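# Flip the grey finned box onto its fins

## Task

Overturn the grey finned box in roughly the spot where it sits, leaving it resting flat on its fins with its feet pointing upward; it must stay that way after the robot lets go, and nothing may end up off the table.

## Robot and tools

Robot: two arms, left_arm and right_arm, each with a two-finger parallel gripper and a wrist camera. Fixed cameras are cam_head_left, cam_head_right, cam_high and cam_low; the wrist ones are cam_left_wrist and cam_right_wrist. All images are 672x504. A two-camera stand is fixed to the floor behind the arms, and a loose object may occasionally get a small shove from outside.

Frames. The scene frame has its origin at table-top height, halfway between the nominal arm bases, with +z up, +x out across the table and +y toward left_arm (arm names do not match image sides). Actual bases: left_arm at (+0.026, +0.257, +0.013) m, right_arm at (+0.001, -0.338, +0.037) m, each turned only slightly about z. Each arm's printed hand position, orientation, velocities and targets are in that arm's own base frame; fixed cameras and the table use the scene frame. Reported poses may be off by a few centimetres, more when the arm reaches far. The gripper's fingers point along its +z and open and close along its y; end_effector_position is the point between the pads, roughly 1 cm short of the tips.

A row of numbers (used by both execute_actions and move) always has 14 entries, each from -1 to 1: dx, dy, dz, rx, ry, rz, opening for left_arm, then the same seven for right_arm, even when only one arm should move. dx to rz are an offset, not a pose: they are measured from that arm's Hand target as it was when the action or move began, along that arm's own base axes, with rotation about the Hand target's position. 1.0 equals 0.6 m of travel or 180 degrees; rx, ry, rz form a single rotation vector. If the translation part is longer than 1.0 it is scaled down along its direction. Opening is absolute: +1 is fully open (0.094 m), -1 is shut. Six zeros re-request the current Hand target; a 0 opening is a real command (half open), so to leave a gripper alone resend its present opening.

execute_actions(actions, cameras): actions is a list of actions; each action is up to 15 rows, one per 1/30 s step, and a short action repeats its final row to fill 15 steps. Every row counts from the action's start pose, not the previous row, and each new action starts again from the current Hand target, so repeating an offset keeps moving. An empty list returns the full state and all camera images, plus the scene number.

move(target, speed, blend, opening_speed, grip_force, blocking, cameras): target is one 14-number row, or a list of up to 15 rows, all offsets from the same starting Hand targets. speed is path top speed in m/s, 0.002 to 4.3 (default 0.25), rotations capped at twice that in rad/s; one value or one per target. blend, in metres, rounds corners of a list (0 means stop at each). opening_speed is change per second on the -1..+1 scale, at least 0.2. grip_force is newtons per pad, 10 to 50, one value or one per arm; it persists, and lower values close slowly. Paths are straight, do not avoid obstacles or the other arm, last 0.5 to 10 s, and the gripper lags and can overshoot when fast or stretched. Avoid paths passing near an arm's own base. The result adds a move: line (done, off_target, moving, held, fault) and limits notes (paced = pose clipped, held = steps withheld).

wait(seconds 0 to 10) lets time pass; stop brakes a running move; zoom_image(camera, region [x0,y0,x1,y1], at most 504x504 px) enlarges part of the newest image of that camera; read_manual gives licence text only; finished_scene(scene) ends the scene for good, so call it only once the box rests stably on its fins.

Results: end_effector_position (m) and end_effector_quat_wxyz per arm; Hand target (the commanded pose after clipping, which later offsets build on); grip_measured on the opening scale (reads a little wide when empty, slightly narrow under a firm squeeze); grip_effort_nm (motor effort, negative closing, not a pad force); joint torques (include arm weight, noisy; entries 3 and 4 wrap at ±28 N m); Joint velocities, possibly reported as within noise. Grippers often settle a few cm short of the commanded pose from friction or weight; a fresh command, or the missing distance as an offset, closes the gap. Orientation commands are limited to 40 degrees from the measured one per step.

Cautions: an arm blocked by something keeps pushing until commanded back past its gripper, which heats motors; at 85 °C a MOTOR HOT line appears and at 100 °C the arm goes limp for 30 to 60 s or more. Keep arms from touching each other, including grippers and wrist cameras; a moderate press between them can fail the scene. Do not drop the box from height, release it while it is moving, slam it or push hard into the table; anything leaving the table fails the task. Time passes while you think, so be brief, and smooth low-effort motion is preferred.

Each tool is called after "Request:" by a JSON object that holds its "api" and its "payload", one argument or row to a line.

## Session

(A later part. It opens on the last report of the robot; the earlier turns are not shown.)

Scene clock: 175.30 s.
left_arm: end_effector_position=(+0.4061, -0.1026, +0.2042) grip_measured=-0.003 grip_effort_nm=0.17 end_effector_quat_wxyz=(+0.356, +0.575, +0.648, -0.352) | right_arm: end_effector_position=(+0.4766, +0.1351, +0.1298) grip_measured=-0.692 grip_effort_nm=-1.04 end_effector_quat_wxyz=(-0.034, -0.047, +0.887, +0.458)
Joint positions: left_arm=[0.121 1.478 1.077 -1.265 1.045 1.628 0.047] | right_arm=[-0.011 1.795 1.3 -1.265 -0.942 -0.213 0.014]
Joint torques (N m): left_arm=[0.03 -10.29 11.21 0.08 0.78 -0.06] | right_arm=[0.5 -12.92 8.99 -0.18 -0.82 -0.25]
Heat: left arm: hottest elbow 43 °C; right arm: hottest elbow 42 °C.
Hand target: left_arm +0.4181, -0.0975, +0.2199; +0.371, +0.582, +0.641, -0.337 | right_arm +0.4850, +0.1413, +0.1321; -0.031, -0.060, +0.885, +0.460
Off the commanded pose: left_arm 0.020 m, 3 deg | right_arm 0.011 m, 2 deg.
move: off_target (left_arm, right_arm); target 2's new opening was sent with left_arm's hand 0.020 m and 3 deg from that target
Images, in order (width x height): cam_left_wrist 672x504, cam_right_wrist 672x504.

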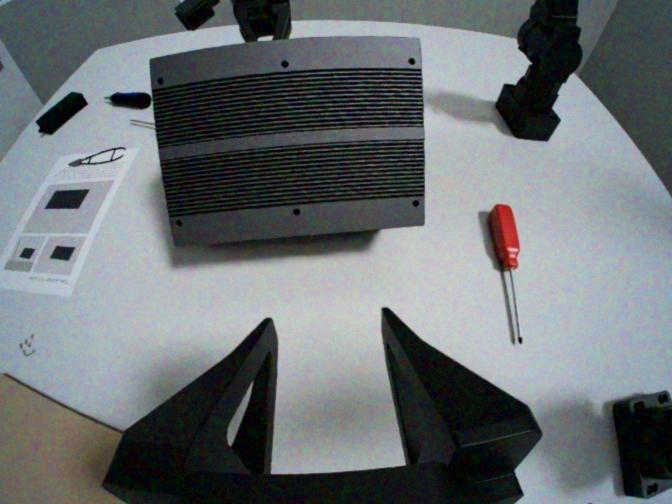

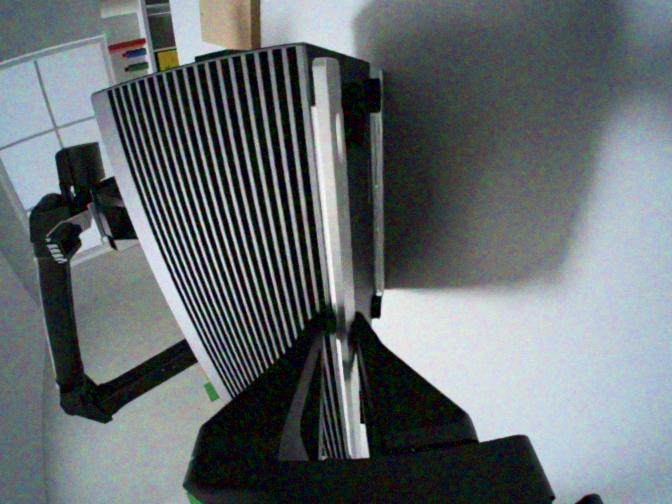

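Request:
{"api": "move", "payload": {
  "target": [0,0,0,0,0,0,0,-0.012,0.119,0.067,-0.122,-0.012,0,-1],
  "speed": 0.07,
  "cameras": ["cam_right_wrist"]
}}

Request:
{"api": "move", "payload": {
  "target": [0,0,0,0,0,0,0,-0.014,0.141,0.017,-0.122,-0.012,0,-1],
  "speed": 0.07,
  "cameras": ["cam_right_wrist","cam_left_wrist","cam_low"]
}}

Request:
{"api": "zoom_image", "payload": {
  "camera": "cam_low",
  "region": [250, 200, 400, 310]
}}

Scene clock: 191.27 s.
left_arm: end_effector_position=(+0.4061, -0.1026, +0.2042) grip_measured=-0.003 grip_effort_nm=0.17 end_effector_quat_wxyz=(+0.356, +0.575, +0.648, -0.352) | right_arm: end_effector_position=(+0.4733, +0.2147, +0.1723) grip_measured=-0.831 grip_effort_nm=-1.04 end_effector_quat_wxyz=(-0.026, -0.056, +0.954, +0.293)
Joint positions: left_arm=[0.121 1.478 1.077 -1.265 1.045 1.628 0.047] | right_arm=[0.238 1.681 1.391 -1.218 -0.594 0.141 0.008]
Joint torques (N m): left_arm=[-0.03 -10.17 11.18 0.05 0.78 -0.05] | right_arm=[-1.32 -13.16 9.17 0.13 0.51 -0.2]
Heat: left arm: hottest elbow 46 °C; right arm: hottest elbow 43 °C.
Hand target: left_arm +0.4181, -0.0975, +0.2199; +0.371, +0.582, +0.641, -0.337 | right_arm +0.4778, +0.2128, +0.1723; -0.025, -0.061, +0.957, +0.282
Off the commanded pose: left_arm 0.020 m, 3 deg | right_arm 0.005 m, 1 deg.
move: off_target (left_arm)
Images, in order (width x height): cam_right_wrist 672x504.

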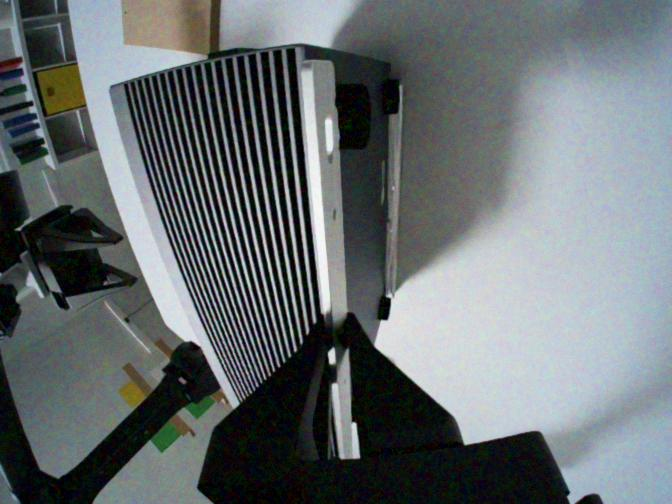

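Scene clock: 194.50 s.
left_arm: end_effector_position=(+0.4061, -0.1026, +0.2042) grip_measured=-0.003 grip_effort_nm=0.17 end_effector_quat_wxyz=(+0.356, +0.575, +0.648, -0.352) | right_arm: end_effector_position=(+0.4661, +0.3044, +0.1779) grip_measured=-0.830 grip_effort_nm=-1.04 end_effector_quat_wxyz=(-0.014, -0.048, +0.993, +0.103)
Joint positions: left_arm=[0.121 1.478 1.077 -1.265 1.045 1.628 0.047] | right_arm=[0.518 1.768 1.593 -1.327 -0.197 0.429 0.008]
Joint torques (N m): left_arm=[0.03 -10.17 11.17 0.08 0.79 -0.07] | right_arm=[-1.03 -15.74 9.7 -0.72 0.43 -0.47]
Heat: left arm: hottest elbow 46 °C; right arm: hottest elbow 43 °C.
Hand target: left_arm +0.4181, -0.0975, +0.2199; +0.371, +0.582, +0.641, -0.337 | right_arm +0.4694, +0.2973, +0.1825; -0.018, -0.061, +0.994, +0.093
Off the commanded pose: left_arm 0.020 m, 3 deg | right_arm 0.009 m, 2 deg.
move: off_target (left_arm)
Images, in order (width x height): cam_low 672x504, cam_left_wrist 672x504, cam_right_wrist 672x504.

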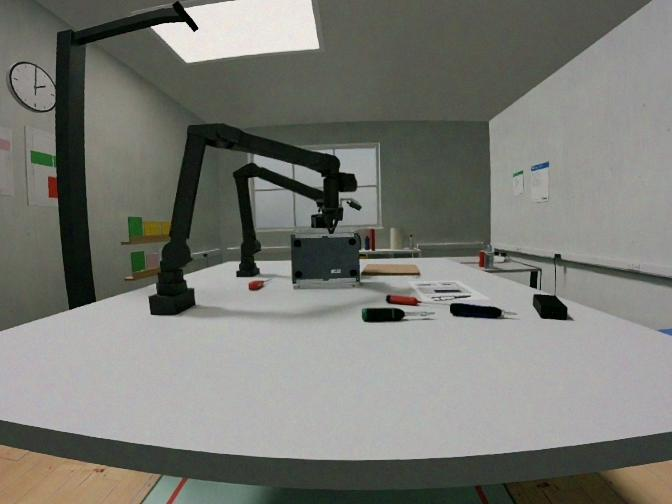

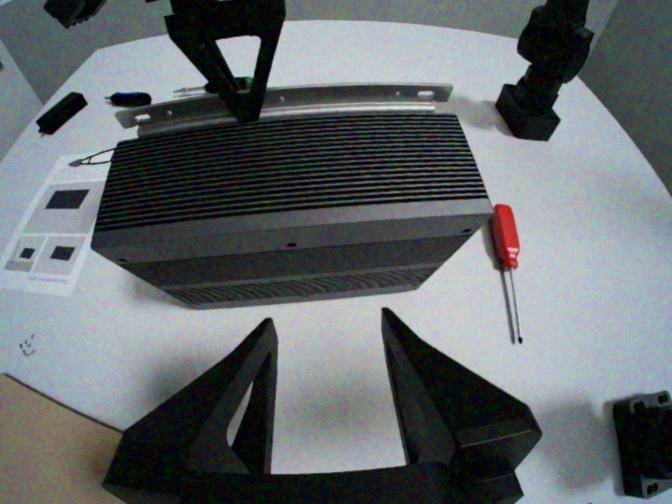

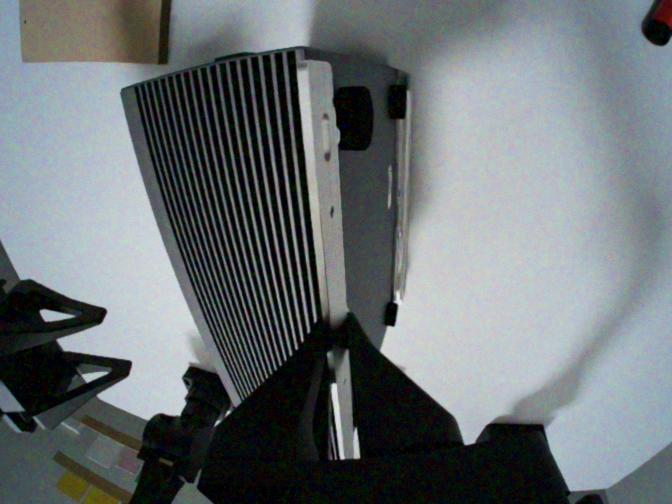

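Scaled by 3.360.

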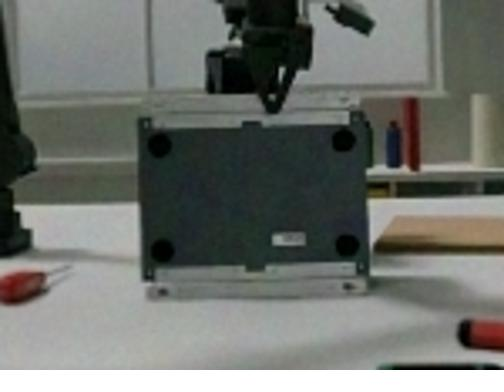

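Request:
{"api": "move", "payload": {
  "target": [0,0,0.17,0,0,0,0,-0.006,0.06,-0.012,-0.044,-0.0044,0,-1],
  "speed": 0.05
}}

Request:
{"api": "move", "payload": {
  "target": [
    [0,0,0,0,0,0,0,0,0,0,0,0,0,-0.3],
    [0,0,0,0,0,0,0,0,0,0.2,0,0,0,-0.3],
    [0.057,-0.253,-0.08,0.066,0.27,0.443,0,0.1,-0.5,0.2,0,0,0,-0.3]
  ],
  "speed": 0.18,
  "cameras": ["cam_left_wrist","cam_low","cam_head_left"]
}}

Scene clock: 220.93 s.
left_arm: end_effector_position=(+0.4109, -0.1020, +0.3017) grip_measured=-0.003 grip_effort_nm=0.16 end_effector_quat_wxyz=(+0.354, +0.573, +0.649, -0.354) | right_arm: end_effector_position=(+0.4655, +0.3202, +0.1758) grip_measured=-0.833 grip_effort_nm=-1.04 end_effector_quat_wxyz=(-0.015, -0.047, +0.998, +0.031)
Joint positions: left_arm=[0.121 1.425 1.286 -1.535 1.045 1.628 0.047] | right_arm=[0.582 1.833 1.688 -1.42 -0.069 0.488 0.008]
Joint torques (N m): left_arm=[-0.03 -10.7 12.03 -0.01 0.78 -0.06] | right_arm=[0.91 -14.97 10.47 -0.16 0.46 -0.07]
Heat: left arm: hottest elbow 48 °C; right arm: hottest elbow 46 °C.
Hand target: left_arm +0.4181, -0.0975, +0.3219; +0.371, +0.582, +0.641, -0.337 | right_arm +0.4657, +0.3333, +0.1753; -0.016, -0.060, +0.998, +0.024
Off the commanded pose: left_arm 0.022 m, 3 deg | right_arm 0.013 m, 2 deg.
move: off_target (left_arm, right_arm)

Scene clock: 228.30 s.
left_arm: end_effector_position=(+0.4422, -0.2399, +0.2624) grip_measured=-0.003 grip_effort_nm=0.16 end_effector_quat_wxyz=(+0.160, -0.092, +0.970, -0.156) | right_arm: end_effector_position=(+0.5242, +0.0393, +0.2870) grip_measured=-0.301 grip_effort_nm=0.07 end_effector_quat_wxyz=(-0.002, -0.059, +0.998, +0.026)
Joint positions: left_arm=[-0.464 1.379 1.303 -1.053 0.093 -0.673 0.047] | right_arm=[0.059 1.724 1.829 -1.68 -0.051 -0.06 0.033]
Joint torques (N m): left_arm=[-1.49 -8.29 13.26 1.06 -0.04 -0.29] | right_arm=[-1.44 -15.56 9.13 0.4 0.07 -0.12]
Heat: left arm: hottest elbow 48 °C; right arm: hottest elbow 46 °C.
Hand target: left_arm +0.4522, -0.2492, +0.2739; +0.165, -0.094, +0.969, -0.160 | right_arm +0.5257, +0.0334, +0.2954; -0.016, -0.060, +0.998, +0.024
Off the commanded pose: left_arm 0.018 m, 1 deg | right_arm 0.010 m, 2 deg.
joint sent to its limit (right arm) — joint 4 (wrist pitch), lower limit. The joint targets still meet the commanded pose.
move: off_target (left_arm)
Images, in order (width x height): cam_head_left 672x504, cam_low 672x504, cam_left_wrist 672x504.

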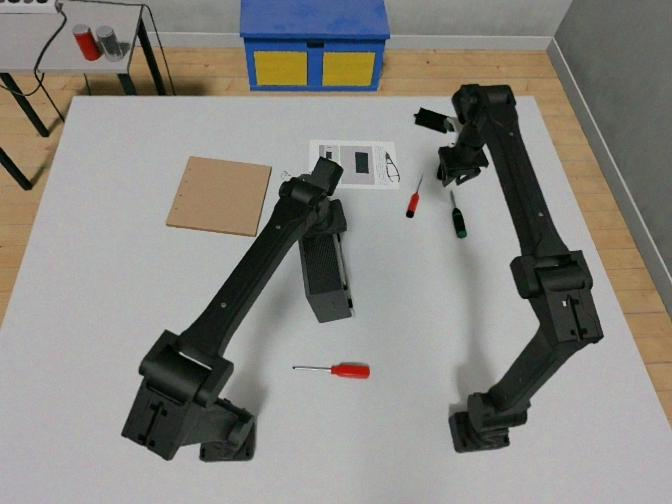

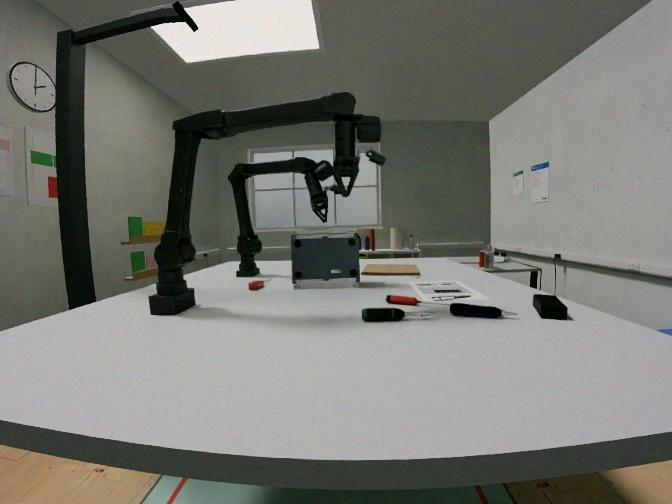

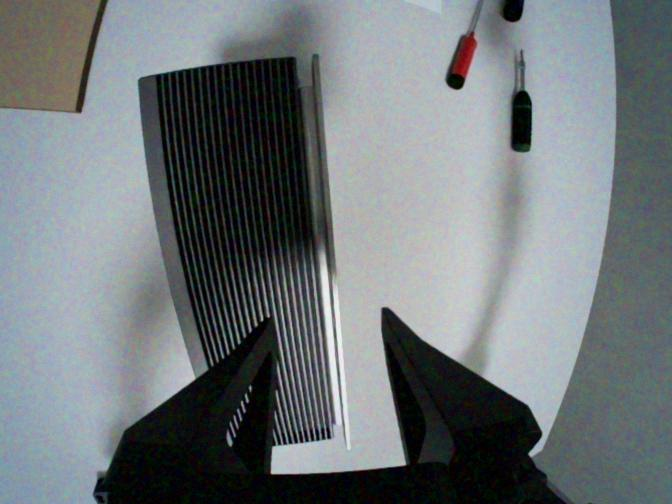

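Request:
{"api": "move", "payload": {
  "target": [0.045,-0.038,-0.125,0,0,0,0.05,0,0,0,0,0,0,-0.3],
  "speed": 0.06,
  "cameras": ["cam_left_wrist","cam_low"]
}}

Request:
{"api": "zoom_image", "payload": {
  "camera": "cam_low",
  "region": [260, 180, 380, 300]
}}

Scene clock: 236.33 s.
left_arm: end_effector_position=(+0.4752, -0.2636, +0.2151) grip_measured=+0.047 grip_effort_nm=0.16 end_effector_quat_wxyz=(+0.170, -0.093, +0.968, -0.162) | right_arm: end_effector_position=(+0.5242, +0.0393, +0.2870) grip_measured=-0.301 grip_effort_nm=0.07 end_effector_quat_wxyz=(-0.002, -0.059, +0.998, +0.026)
Joint positions: left_arm=[-0.479 1.487 1.282 -0.899 0.084 -0.691 0.049] | right_arm=[0.059 1.724 1.829 -1.68 -0.051 -0.06 0.033]
Joint torques (N m): left_arm=[-1.67 -9.17 9.09 2.63 -0.01 -0.25] | right_arm=[-1.44 -15.38 9.03 0.13 0.07 -0.13]
Heat: left arm: hottest elbow 48 °C; right arm: hottest elbow 46 °C.
Hand target: left_arm +0.4794, -0.2720, +0.1990; +0.165, -0.094, +0.969, -0.160 | right_arm +0.5257, +0.0334, +0.2954; -0.016, -0.060, +0.998, +0.024
Off the commanded pose: left_arm 0.019 m, 1 deg | right_arm 0.010 m, 2 deg.
joint sent to its limit (right arm) — joint 4 (wrist pitch), lower limit. The joint targets still meet the commanded pose.
move: off_target (left_arm)
Images, in order (width x height): cam_low 672x504, cam_left_wrist 672x504.

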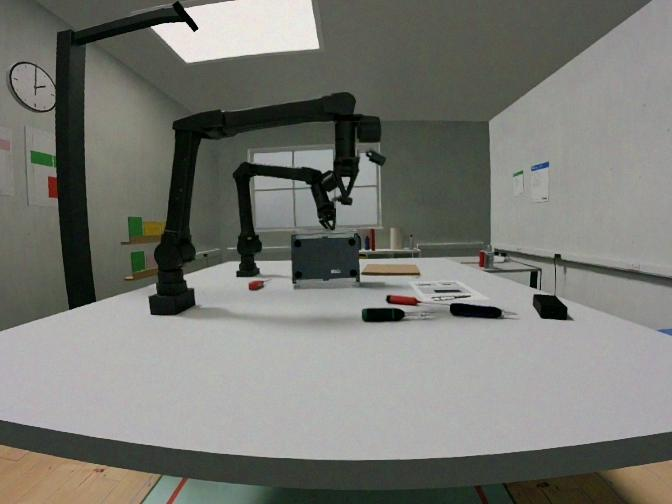

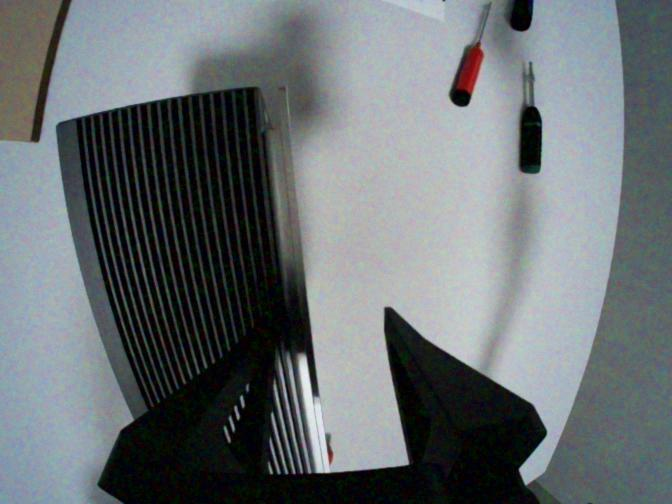

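Scaled by 4.200.

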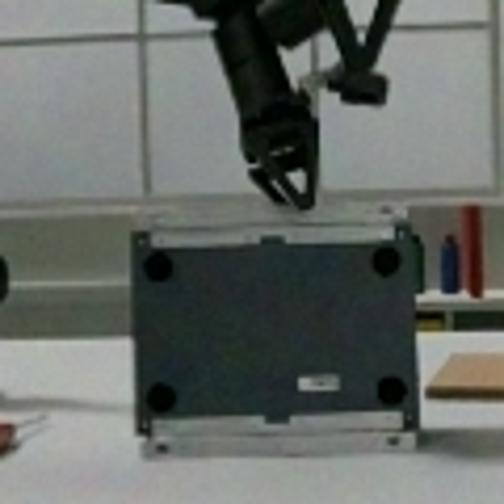

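Request:
{"api": "move", "payload": {
  "target": [
    [-0.002,0.012,-0.02,0,0,0,0.05,0,0,0,0,0,0,-0.3],
    [-0.002,0.012,0.01,0,0,0,-1,0,0,0,0,0,0,-0.3]
  ],
  "speed": 0.05,
  "cameras": ["cam_left_wrist","cam_low"]
}}

Request:
{"api": "zoom_image", "payload": {
  "camera": "cam_low",
  "region": [260, 180, 380, 300]
}}

Scene clock: 245.43 s.
left_arm: end_effector_position=(+0.4752, -0.2570, +0.2141) grip_measured=-0.911 grip_effort_nm=-1.00 end_effector_quat_wxyz=(+0.175, -0.093, +0.967, -0.161) | right_arm: end_effector_position=(+0.5242, +0.0393, +0.2870) grip_measured=-0.301 grip_effort_nm=0.07 end_effector_quat_wxyz=(-0.002, -0.059, +0.998, +0.026)
Joint positions: left_arm=[-0.469 1.476 1.266 -0.888 0.081 -0.68 0.004] | right_arm=[0.059 1.724 1.829 -1.68 -0.051 -0.06 0.033]
Joint torques (N m): left_arm=[-1.44 -9.41 10.36 1.59 0.32 -0.28] | right_arm=[-1.44 -15.33 9.13 0.34 0.06 -0.13]
Heat: left arm: hottest elbow 47 °C; right arm: hottest elbow 47 °C.
Hand target: left_arm +0.4782, -0.2649, +0.2051; +0.165, -0.094, +0.969, -0.160 | right_arm +0.5257, +0.0334, +0.2954; -0.016, -0.060, +0.998, +0.024
Off the commanded pose: left_arm 0.012 m, 1 deg | right_arm 0.010 m, 2 deg.
joint sent to its limit (right arm) — joint 4 (wrist pitch), lower limit. The joint targets still meet the commanded pose.
move: off_target (left_arm); target 2's new opening was sent with left_arm's hand 0.011 m and 2 deg from that target
Images, in order (width x height): cam_low 672x504, cam_left_wrist 672x504.

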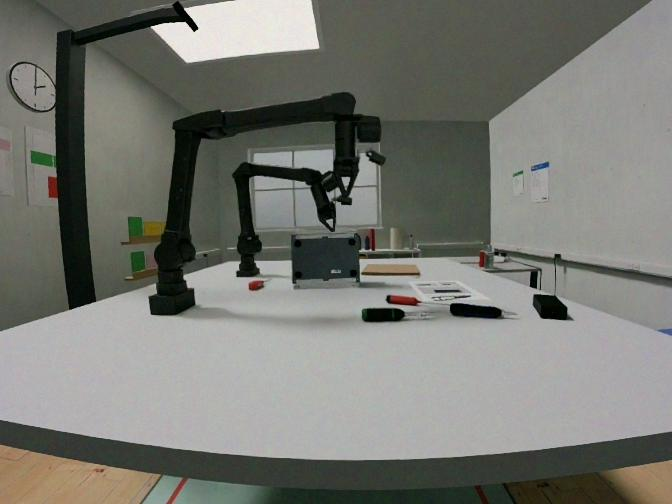

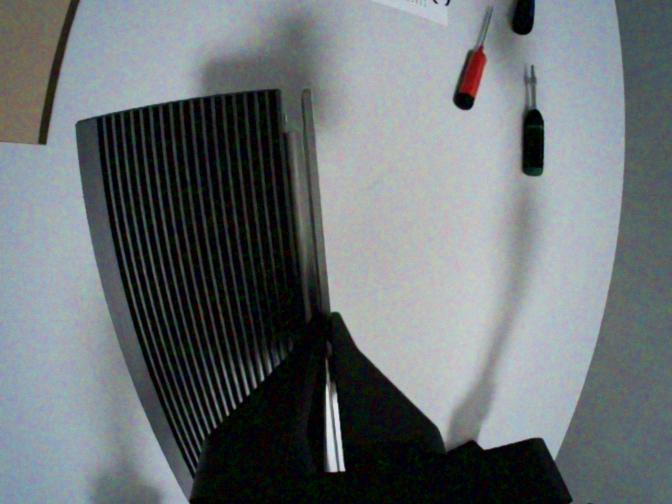

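Scaled by 4.200.

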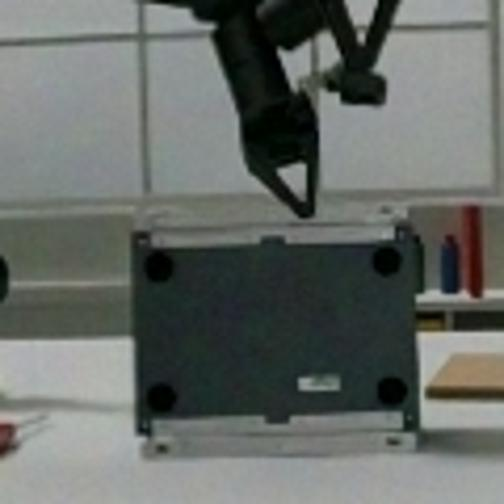

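Request:
{"api": "move", "payload": {
  "target": [-0.017,0.124,0.02,-0.110,-0.0155,0,-1,0,0,0,0,0,0,-0.3],
  "speed": 0.06
}}

Request:
{"api": "move", "payload": {
  "target": [-0.017,0.121,-0.025,-0.110,-0.0155,0,-1,0,0,0,0,0,0,-0.3],
  "speed": 0.06,
  "cameras": ["cam_left_wrist","cam_low"]
}}

Request:
{"api": "zoom_image", "payload": {
  "camera": "cam_low",
  "region": [260, 180, 380, 300]
}}

Scene clock: 256.27 s.
left_arm: end_effector_position=(+0.4670, -0.1832, +0.2210) grip_measured=-0.912 grip_effort_nm=-1.01 end_effector_quat_wxyz=(+0.175, -0.114, +0.926, -0.314) | right_arm: end_effector_position=(+0.5242, +0.0393, +0.2870) grip_measured=-0.301 grip_effort_nm=0.07 end_effector_quat_wxyz=(-0.002, -0.059, +0.998, +0.026)
Joint positions: left_arm=[-0.218 1.333 1.059 -0.7 0.459 -0.607 0.004] | right_arm=[0.059 1.724 1.829 -1.68 -0.051 -0.06 0.033]
Joint torques (N m): left_arm=[-1.44 -8.41 8.88 2.69 1.04 -0.37] | right_arm=[-1.26 -15.15 8.88 0.24 0.09 -0.16]
Heat: left arm: hottest elbow 46 °C; right arm: hottest elbow 47 °C.
Hand target: left_arm +0.4679, -0.1903, +0.2168; +0.170, -0.117, +0.922, -0.326 | right_arm +0.5257, +0.0334, +0.2954; -0.016, -0.060, +0.998, +0.024
Off the commanded pose: left_arm 0.008 m, 2 deg | right_arm 0.010 m, 2 deg.
joint sent to its limit (right arm) — joint 4 (wrist pitch), lower limit. The joint targets still meet the commanded pose.
move: done

Scene clock: 260.03 s.
left_arm: end_effector_position=(+0.4552, -0.1010, +0.1911) grip_measured=-0.933 grip_effort_nm=-1.00 end_effector_quat_wxyz=(+0.179, -0.143, +0.857, -0.462) | right_arm: end_effector_position=(+0.5242, +0.0393, +0.2870) grip_measured=-0.301 grip_effort_nm=0.07 end_effector_quat_wxyz=(-0.002, -0.059, +0.998, +0.026)
Joint positions: left_arm=[0.074 1.326 0.849 -0.449 0.88 -0.568 0.003] | right_arm=[0.059 1.724 1.829 -1.68 -0.051 -0.06 0.033]
Joint torques (N m): left_arm=[-3.25 -8 9.94 2.39 1.8 -0.57] | right_arm=[-1.38 -15.03 9.11 0.27 0.1 -0.11]
Heat: left arm: hottest elbow 46 °C; right arm: hottest elbow 47 °C.
Hand target: left_arm +0.4577, -0.1178, +0.2018; +0.169, -0.137, +0.848, -0.483 | right_arm +0.5257, +0.0334, +0.2954; -0.016, -0.060, +0.998, +0.024
Off the commanded pose: left_arm 0.020 m, 3 deg | right_arm 0.010 m, 2 deg.
joint sent to its limit (right arm) — joint 4 (wrist pitch), lower limit. The joint targets still meet the commanded pose.
move: off_target (left_arm)
Images, in order (width x height): cam_low 672x504, cam_left_wrist 672x504.

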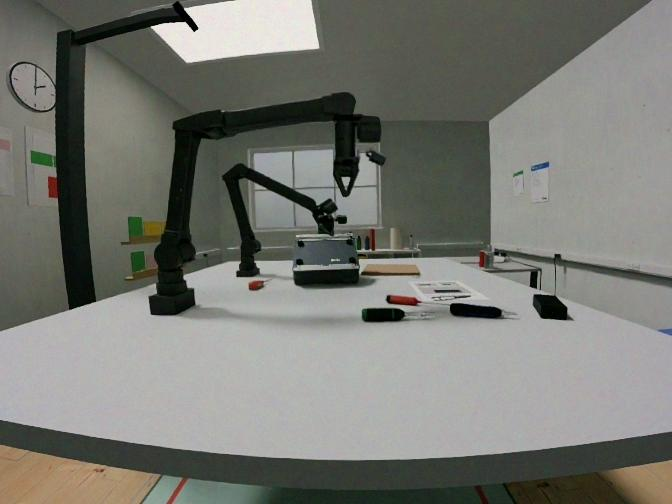

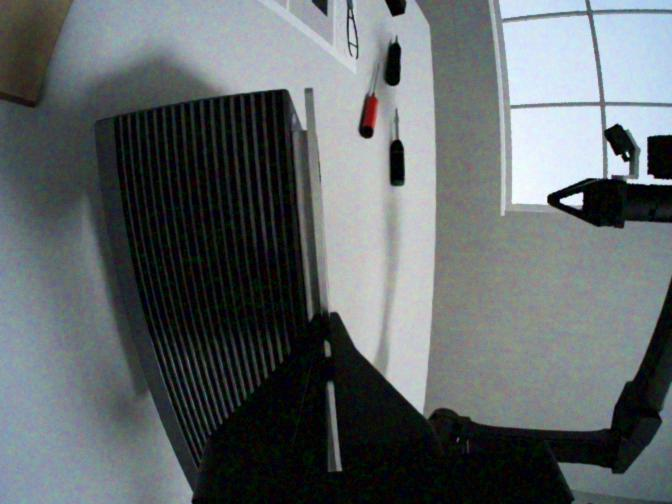

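Scaled by 4.200.

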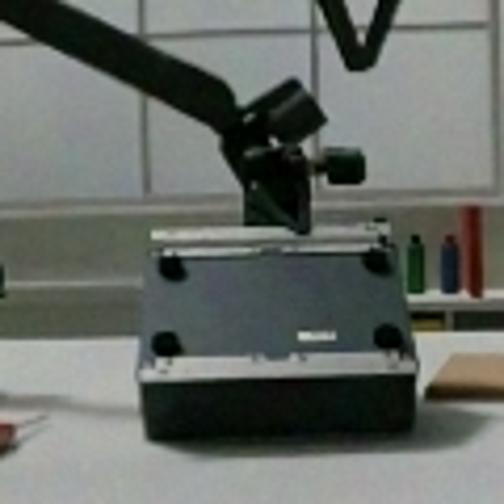

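Request:
{"api": "move", "payload": {
  "target": [-0.017,0.115,-0.105,-0.110,-0.0155,0,-1,0,0,0,0,0,0,-0.3],
  "speed": 0.05
}}

Request:
{"api": "move", "payload": {
  "target": [-0.004,0.025,-0.085,-0.05,-0.007,0,-1,0,0,0,0,0,0,-0.3],
  "speed": 0.04,
  "cameras": ["cam_left_wrist","cam_low","cam_head_left"]
}}

Request:
{"api": "zoom_image", "payload": {
  "camera": "cam_low",
  "region": [260, 180, 380, 300]
}}

Scene clock: 269.70 s.
left_arm: end_effector_position=(+0.4456, -0.0414, +0.1281) grip_measured=-0.938 grip_effort_nm=-1.01 end_effector_quat_wxyz=(+0.177, -0.150, +0.759, -0.609) | right_arm: end_effector_position=(+0.5242, +0.0393, +0.2870) grip_measured=-0.301 grip_effort_nm=0.07 end_effector_quat_wxyz=(-0.002, -0.059, +0.998, +0.026)
Joint positions: left_arm=[0.293 1.565 0.693 0.044 1.301 -0.672 0.003] | right_arm=[0.059 1.724 1.829 -1.68 -0.051 -0.06 0.033]
Joint torques (N m): left_arm=[-2.02 -10.05 7.47 2.29 1.67 -0.74] | right_arm=[-1.38 -15.33 9.02 0.2 0.05 -0.16]
Heat: left arm: hottest elbow 45 °C; right arm: hottest elbow 47 °C.
Hand target: left_arm +0.4476, -0.0489, +0.1390; +0.164, -0.152, +0.748, -0.625 | right_arm +0.5257, +0.0334, +0.2954; -0.016, -0.060, +0.998, +0.024
Off the commanded pose: left_arm 0.013 m, 3 deg | right_arm 0.010 m, 2 deg.
joint sent to its limit (right arm) — joint 4 (wrist pitch), lower limit. The joint targets still meet the commanded pose.
move: off_target (left_arm)

Scene clock: 272.60 s.
left_arm: end_effector_position=(+0.4454, -0.0237, +0.0880) grip_measured=-0.937 grip_effort_nm=-1.01 end_effector_quat_wxyz=(+0.169, -0.152, +0.709, -0.667) | right_arm: end_effector_position=(+0.5242, +0.0393, +0.2870) grip_measured=-0.301 grip_effort_nm=0.07 end_effector_quat_wxyz=(-0.002, -0.059, +0.998, +0.026)
Joint positions: left_arm=[0.345 1.816 0.632 0.758 1.446 -1.111 0.003] | right_arm=[0.059 1.724 1.829 -1.68 -0.051 -0.06 0.033]
Joint torques (N m): left_arm=[-2.67 -10.58 4.57 2.56 0.55 -0.52] | right_arm=[-1.73 -16.09 8.98 0.27 0.05 -0.14]
Heat: left arm: hottest elbow 45 °C; right arm: hottest elbow 47 °C.
Hand target: left_arm +0.4452, -0.0338, +0.0880; +0.160, -0.157, +0.695, -0.683 | right_arm +0.5257, +0.0334, +0.2954; -0.016, -0.060, +0.998, +0.024
Off the commanded pose: left_arm 0.010 m, 3 deg | right_arm 0.010 m, 2 deg.
joint sent to its limit (right arm) — joint 4 (wrist pitch), lower limit. The joint targets still meet the commanded pose.
move: off_target (left_arm)
Images, in order (width x height): cam_head_left 672x504, cam_low 672x504, cam_left_wrist 672x504.

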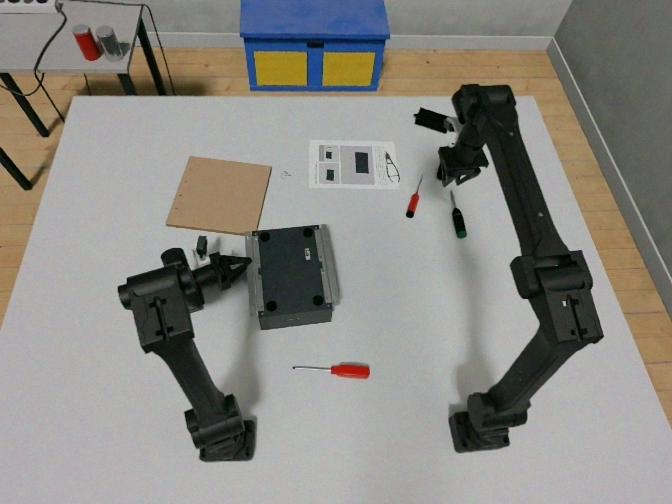

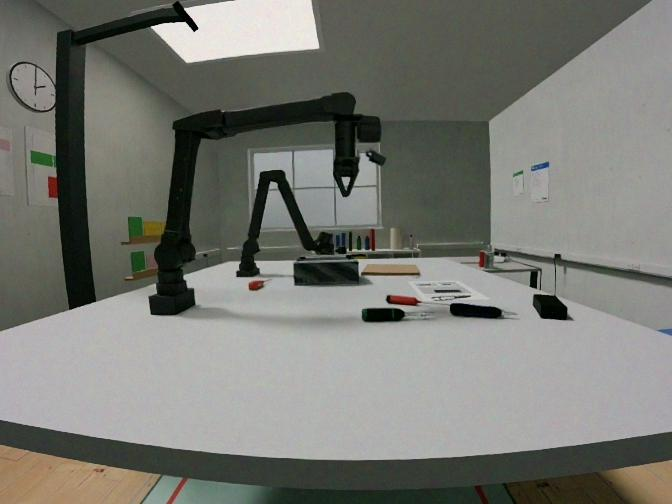

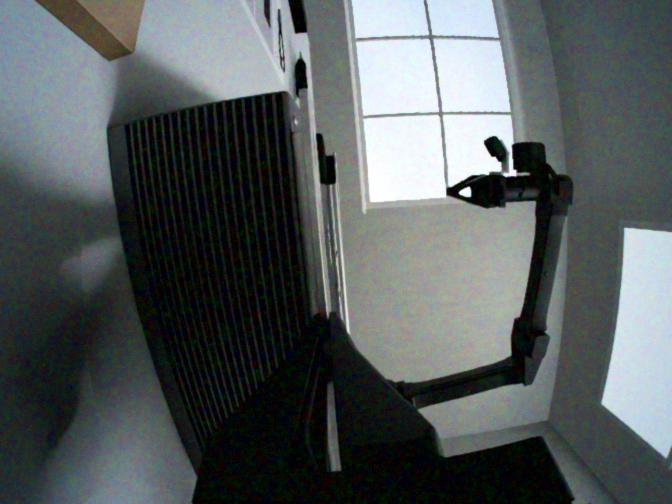

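Scaled by 4.200.

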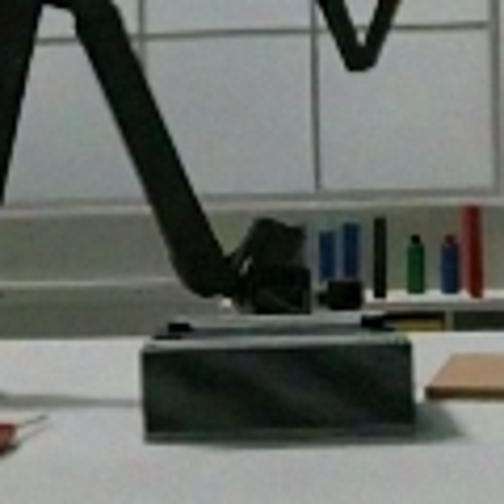

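Request:
{"api": "move", "payload": {
  "target": [
    [0,0,-0.012,0,0,0,-1,0,0,0,0,0,0,-0.3],
    [0.005,-0.165,-0.012,0,0,0,-1,0,0,0,0,0,0,-0.3]
  ],
  "speed": 0.05,
  "cameras": ["cam_head_left","cam_low"]
}}

Scene clock: 280.63 s.
left_arm: end_effector_position=(+0.4556, -0.1089, +0.0889) grip_measured=-0.937 grip_effort_nm=-1.01 end_effector_quat_wxyz=(+0.188, -0.166, +0.692, -0.677) | right_arm: end_effector_position=(+0.5242, +0.0393, +0.2870) grip_measured=-0.301 grip_effort_nm=0.07 end_effector_quat_wxyz=(-0.002, -0.059, +0.998, +0.026)
Joint positions: left_arm=[0.117 1.908 0.571 1.304 1.182 -1.505 0.003] | right_arm=[0.059 1.724 1.829 -1.68 -0.051 -0.06 0.033]
Joint torques (N m): left_arm=[-5.25 -8.82 3.32 2.55 0.26 -0.3] | right_arm=[-1.67 -15.33 8.95 0.09 0.06 -0.15]
Heat: left arm: hottest elbow 44 °C; right arm: hottest elbow 47 °C.
Hand target: left_arm +0.4482, -0.1328, +0.0808; +0.160, -0.157, +0.695, -0.683 | right_arm +0.5257, +0.0334, +0.2954; -0.016, -0.060, +0.998, +0.024
Off the commanded pose: left_arm 0.026 m, 3 deg | right_arm 0.010 m, 2 deg.
joint sent to its limit (right arm) — joint 4 (wrist pitch), lower limit. The joint targets still meet the commanded pose.
move: off_target (left_arm)
Images, in order (width x height): cam_head_left 672x504, cam_low 672x504.

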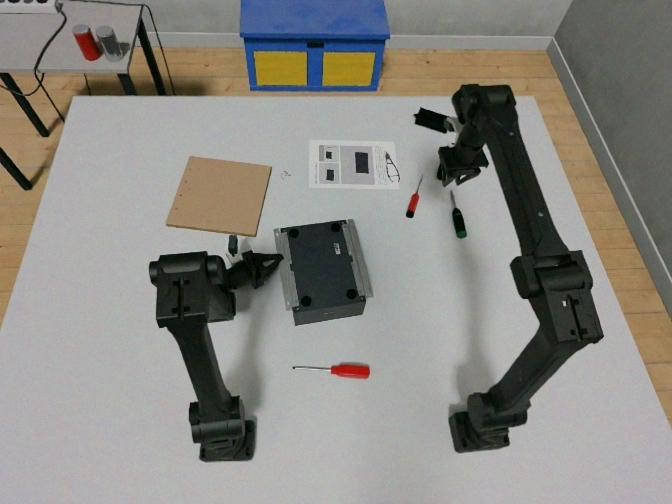

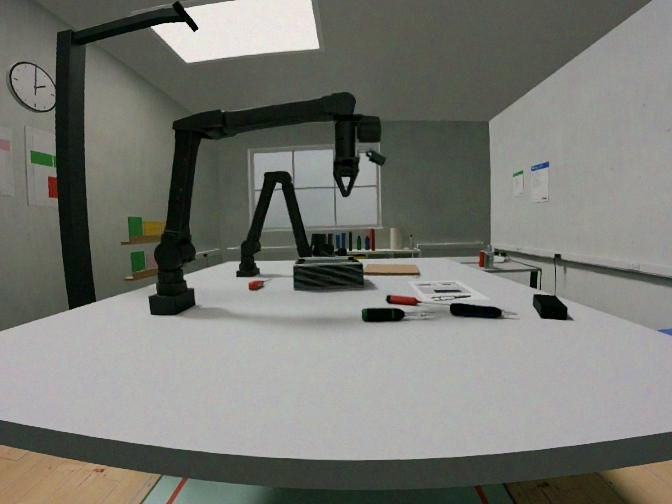

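Great. Release and retract along the tool axis.

Request:
{"api": "move", "payload": {
  "target": [
    [0.012,0.04,0.008,0,0,0,-1,0,0,0,0,0,0,-0.3],
    [0.012,0.04,0.008,0,0,0,-0.3,0,0,0,0,0,0,-0.3],
    [-0.05,0.19,0.02,0,0,0,-0.3,0,0,0,0,0,0,-0.3],
    [-0.05,0.19,0.2,0,0,0,-0.3,0,0,0,0,0,0,-0.3]
  ],
  "speed": 0.06,
  "cameras": ["cam_head_left","cam_low","cam_high"]
}}

Scene clock: 291.37 s.
left_arm: end_effector_position=(+0.4116, -0.0245, +0.1892) grip_measured=-0.303 grip_effort_nm=0.17 end_effector_quat_wxyz=(+0.145, -0.169, +0.689, -0.690) | right_arm: end_effector_position=(+0.5242, +0.0393, +0.2870) grip_measured=-0.301 grip_effort_nm=0.07 end_effector_quat_wxyz=(-0.002, -0.059, +0.998, +0.026)
Joint positions: left_arm=[0.376 1.52 0.554 0.864 1.499 -1.504 0.033] | right_arm=[0.059 1.724 1.829 -1.68 -0.051 -0.06 0.033]
Joint torques (N m): left_arm=[-0.09 -9.05 8.13 1.46 0.24 0.03] | right_arm=[-1.08 -15.27 8.99 0.16 0.04 -0.12]
Heat: left arm: hottest elbow 42 °C; right arm: hottest elbow 47 °C.
Hand target: left_arm +0.4182, -0.0188, +0.2007; +0.160, -0.157, +0.695, -0.683 | right_arm +0.5257, +0.0334, +0.2954; -0.016, -0.060, +0.998, +0.024
Off the commanded pose: left_arm 0.015 m, 2 deg | right_arm 0.010 m, 2 deg.
joint sent to its limit (right arm) — joint 4 (wrist pitch), lower limit. The joint targets still meet the commanded pose.
move: off_target (left_arm)
Images, in order (width x height): cam_head_left 672x504, cam_high 672x504, cam_low 672x504.

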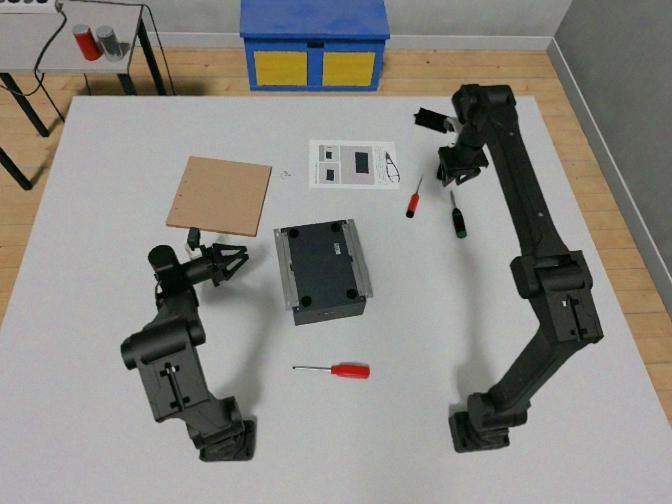

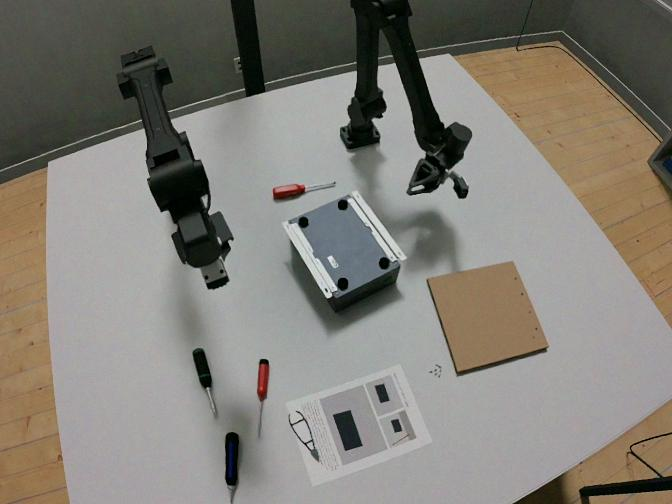

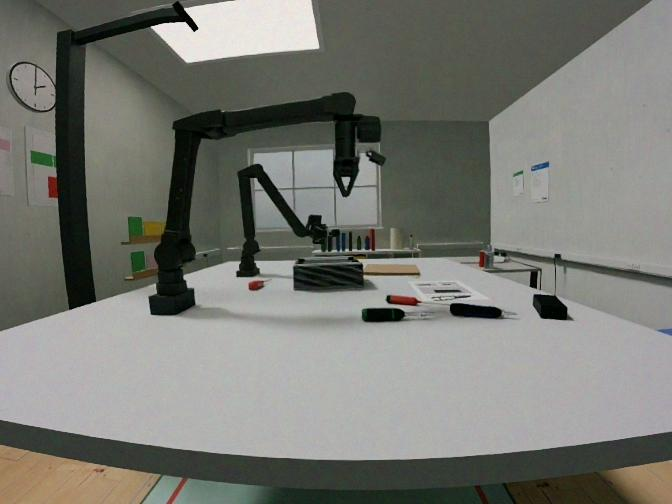

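Request:
{"api": "finished_scene", "payload": {
  "scene": 2
}}

The scene is finished: the task was done.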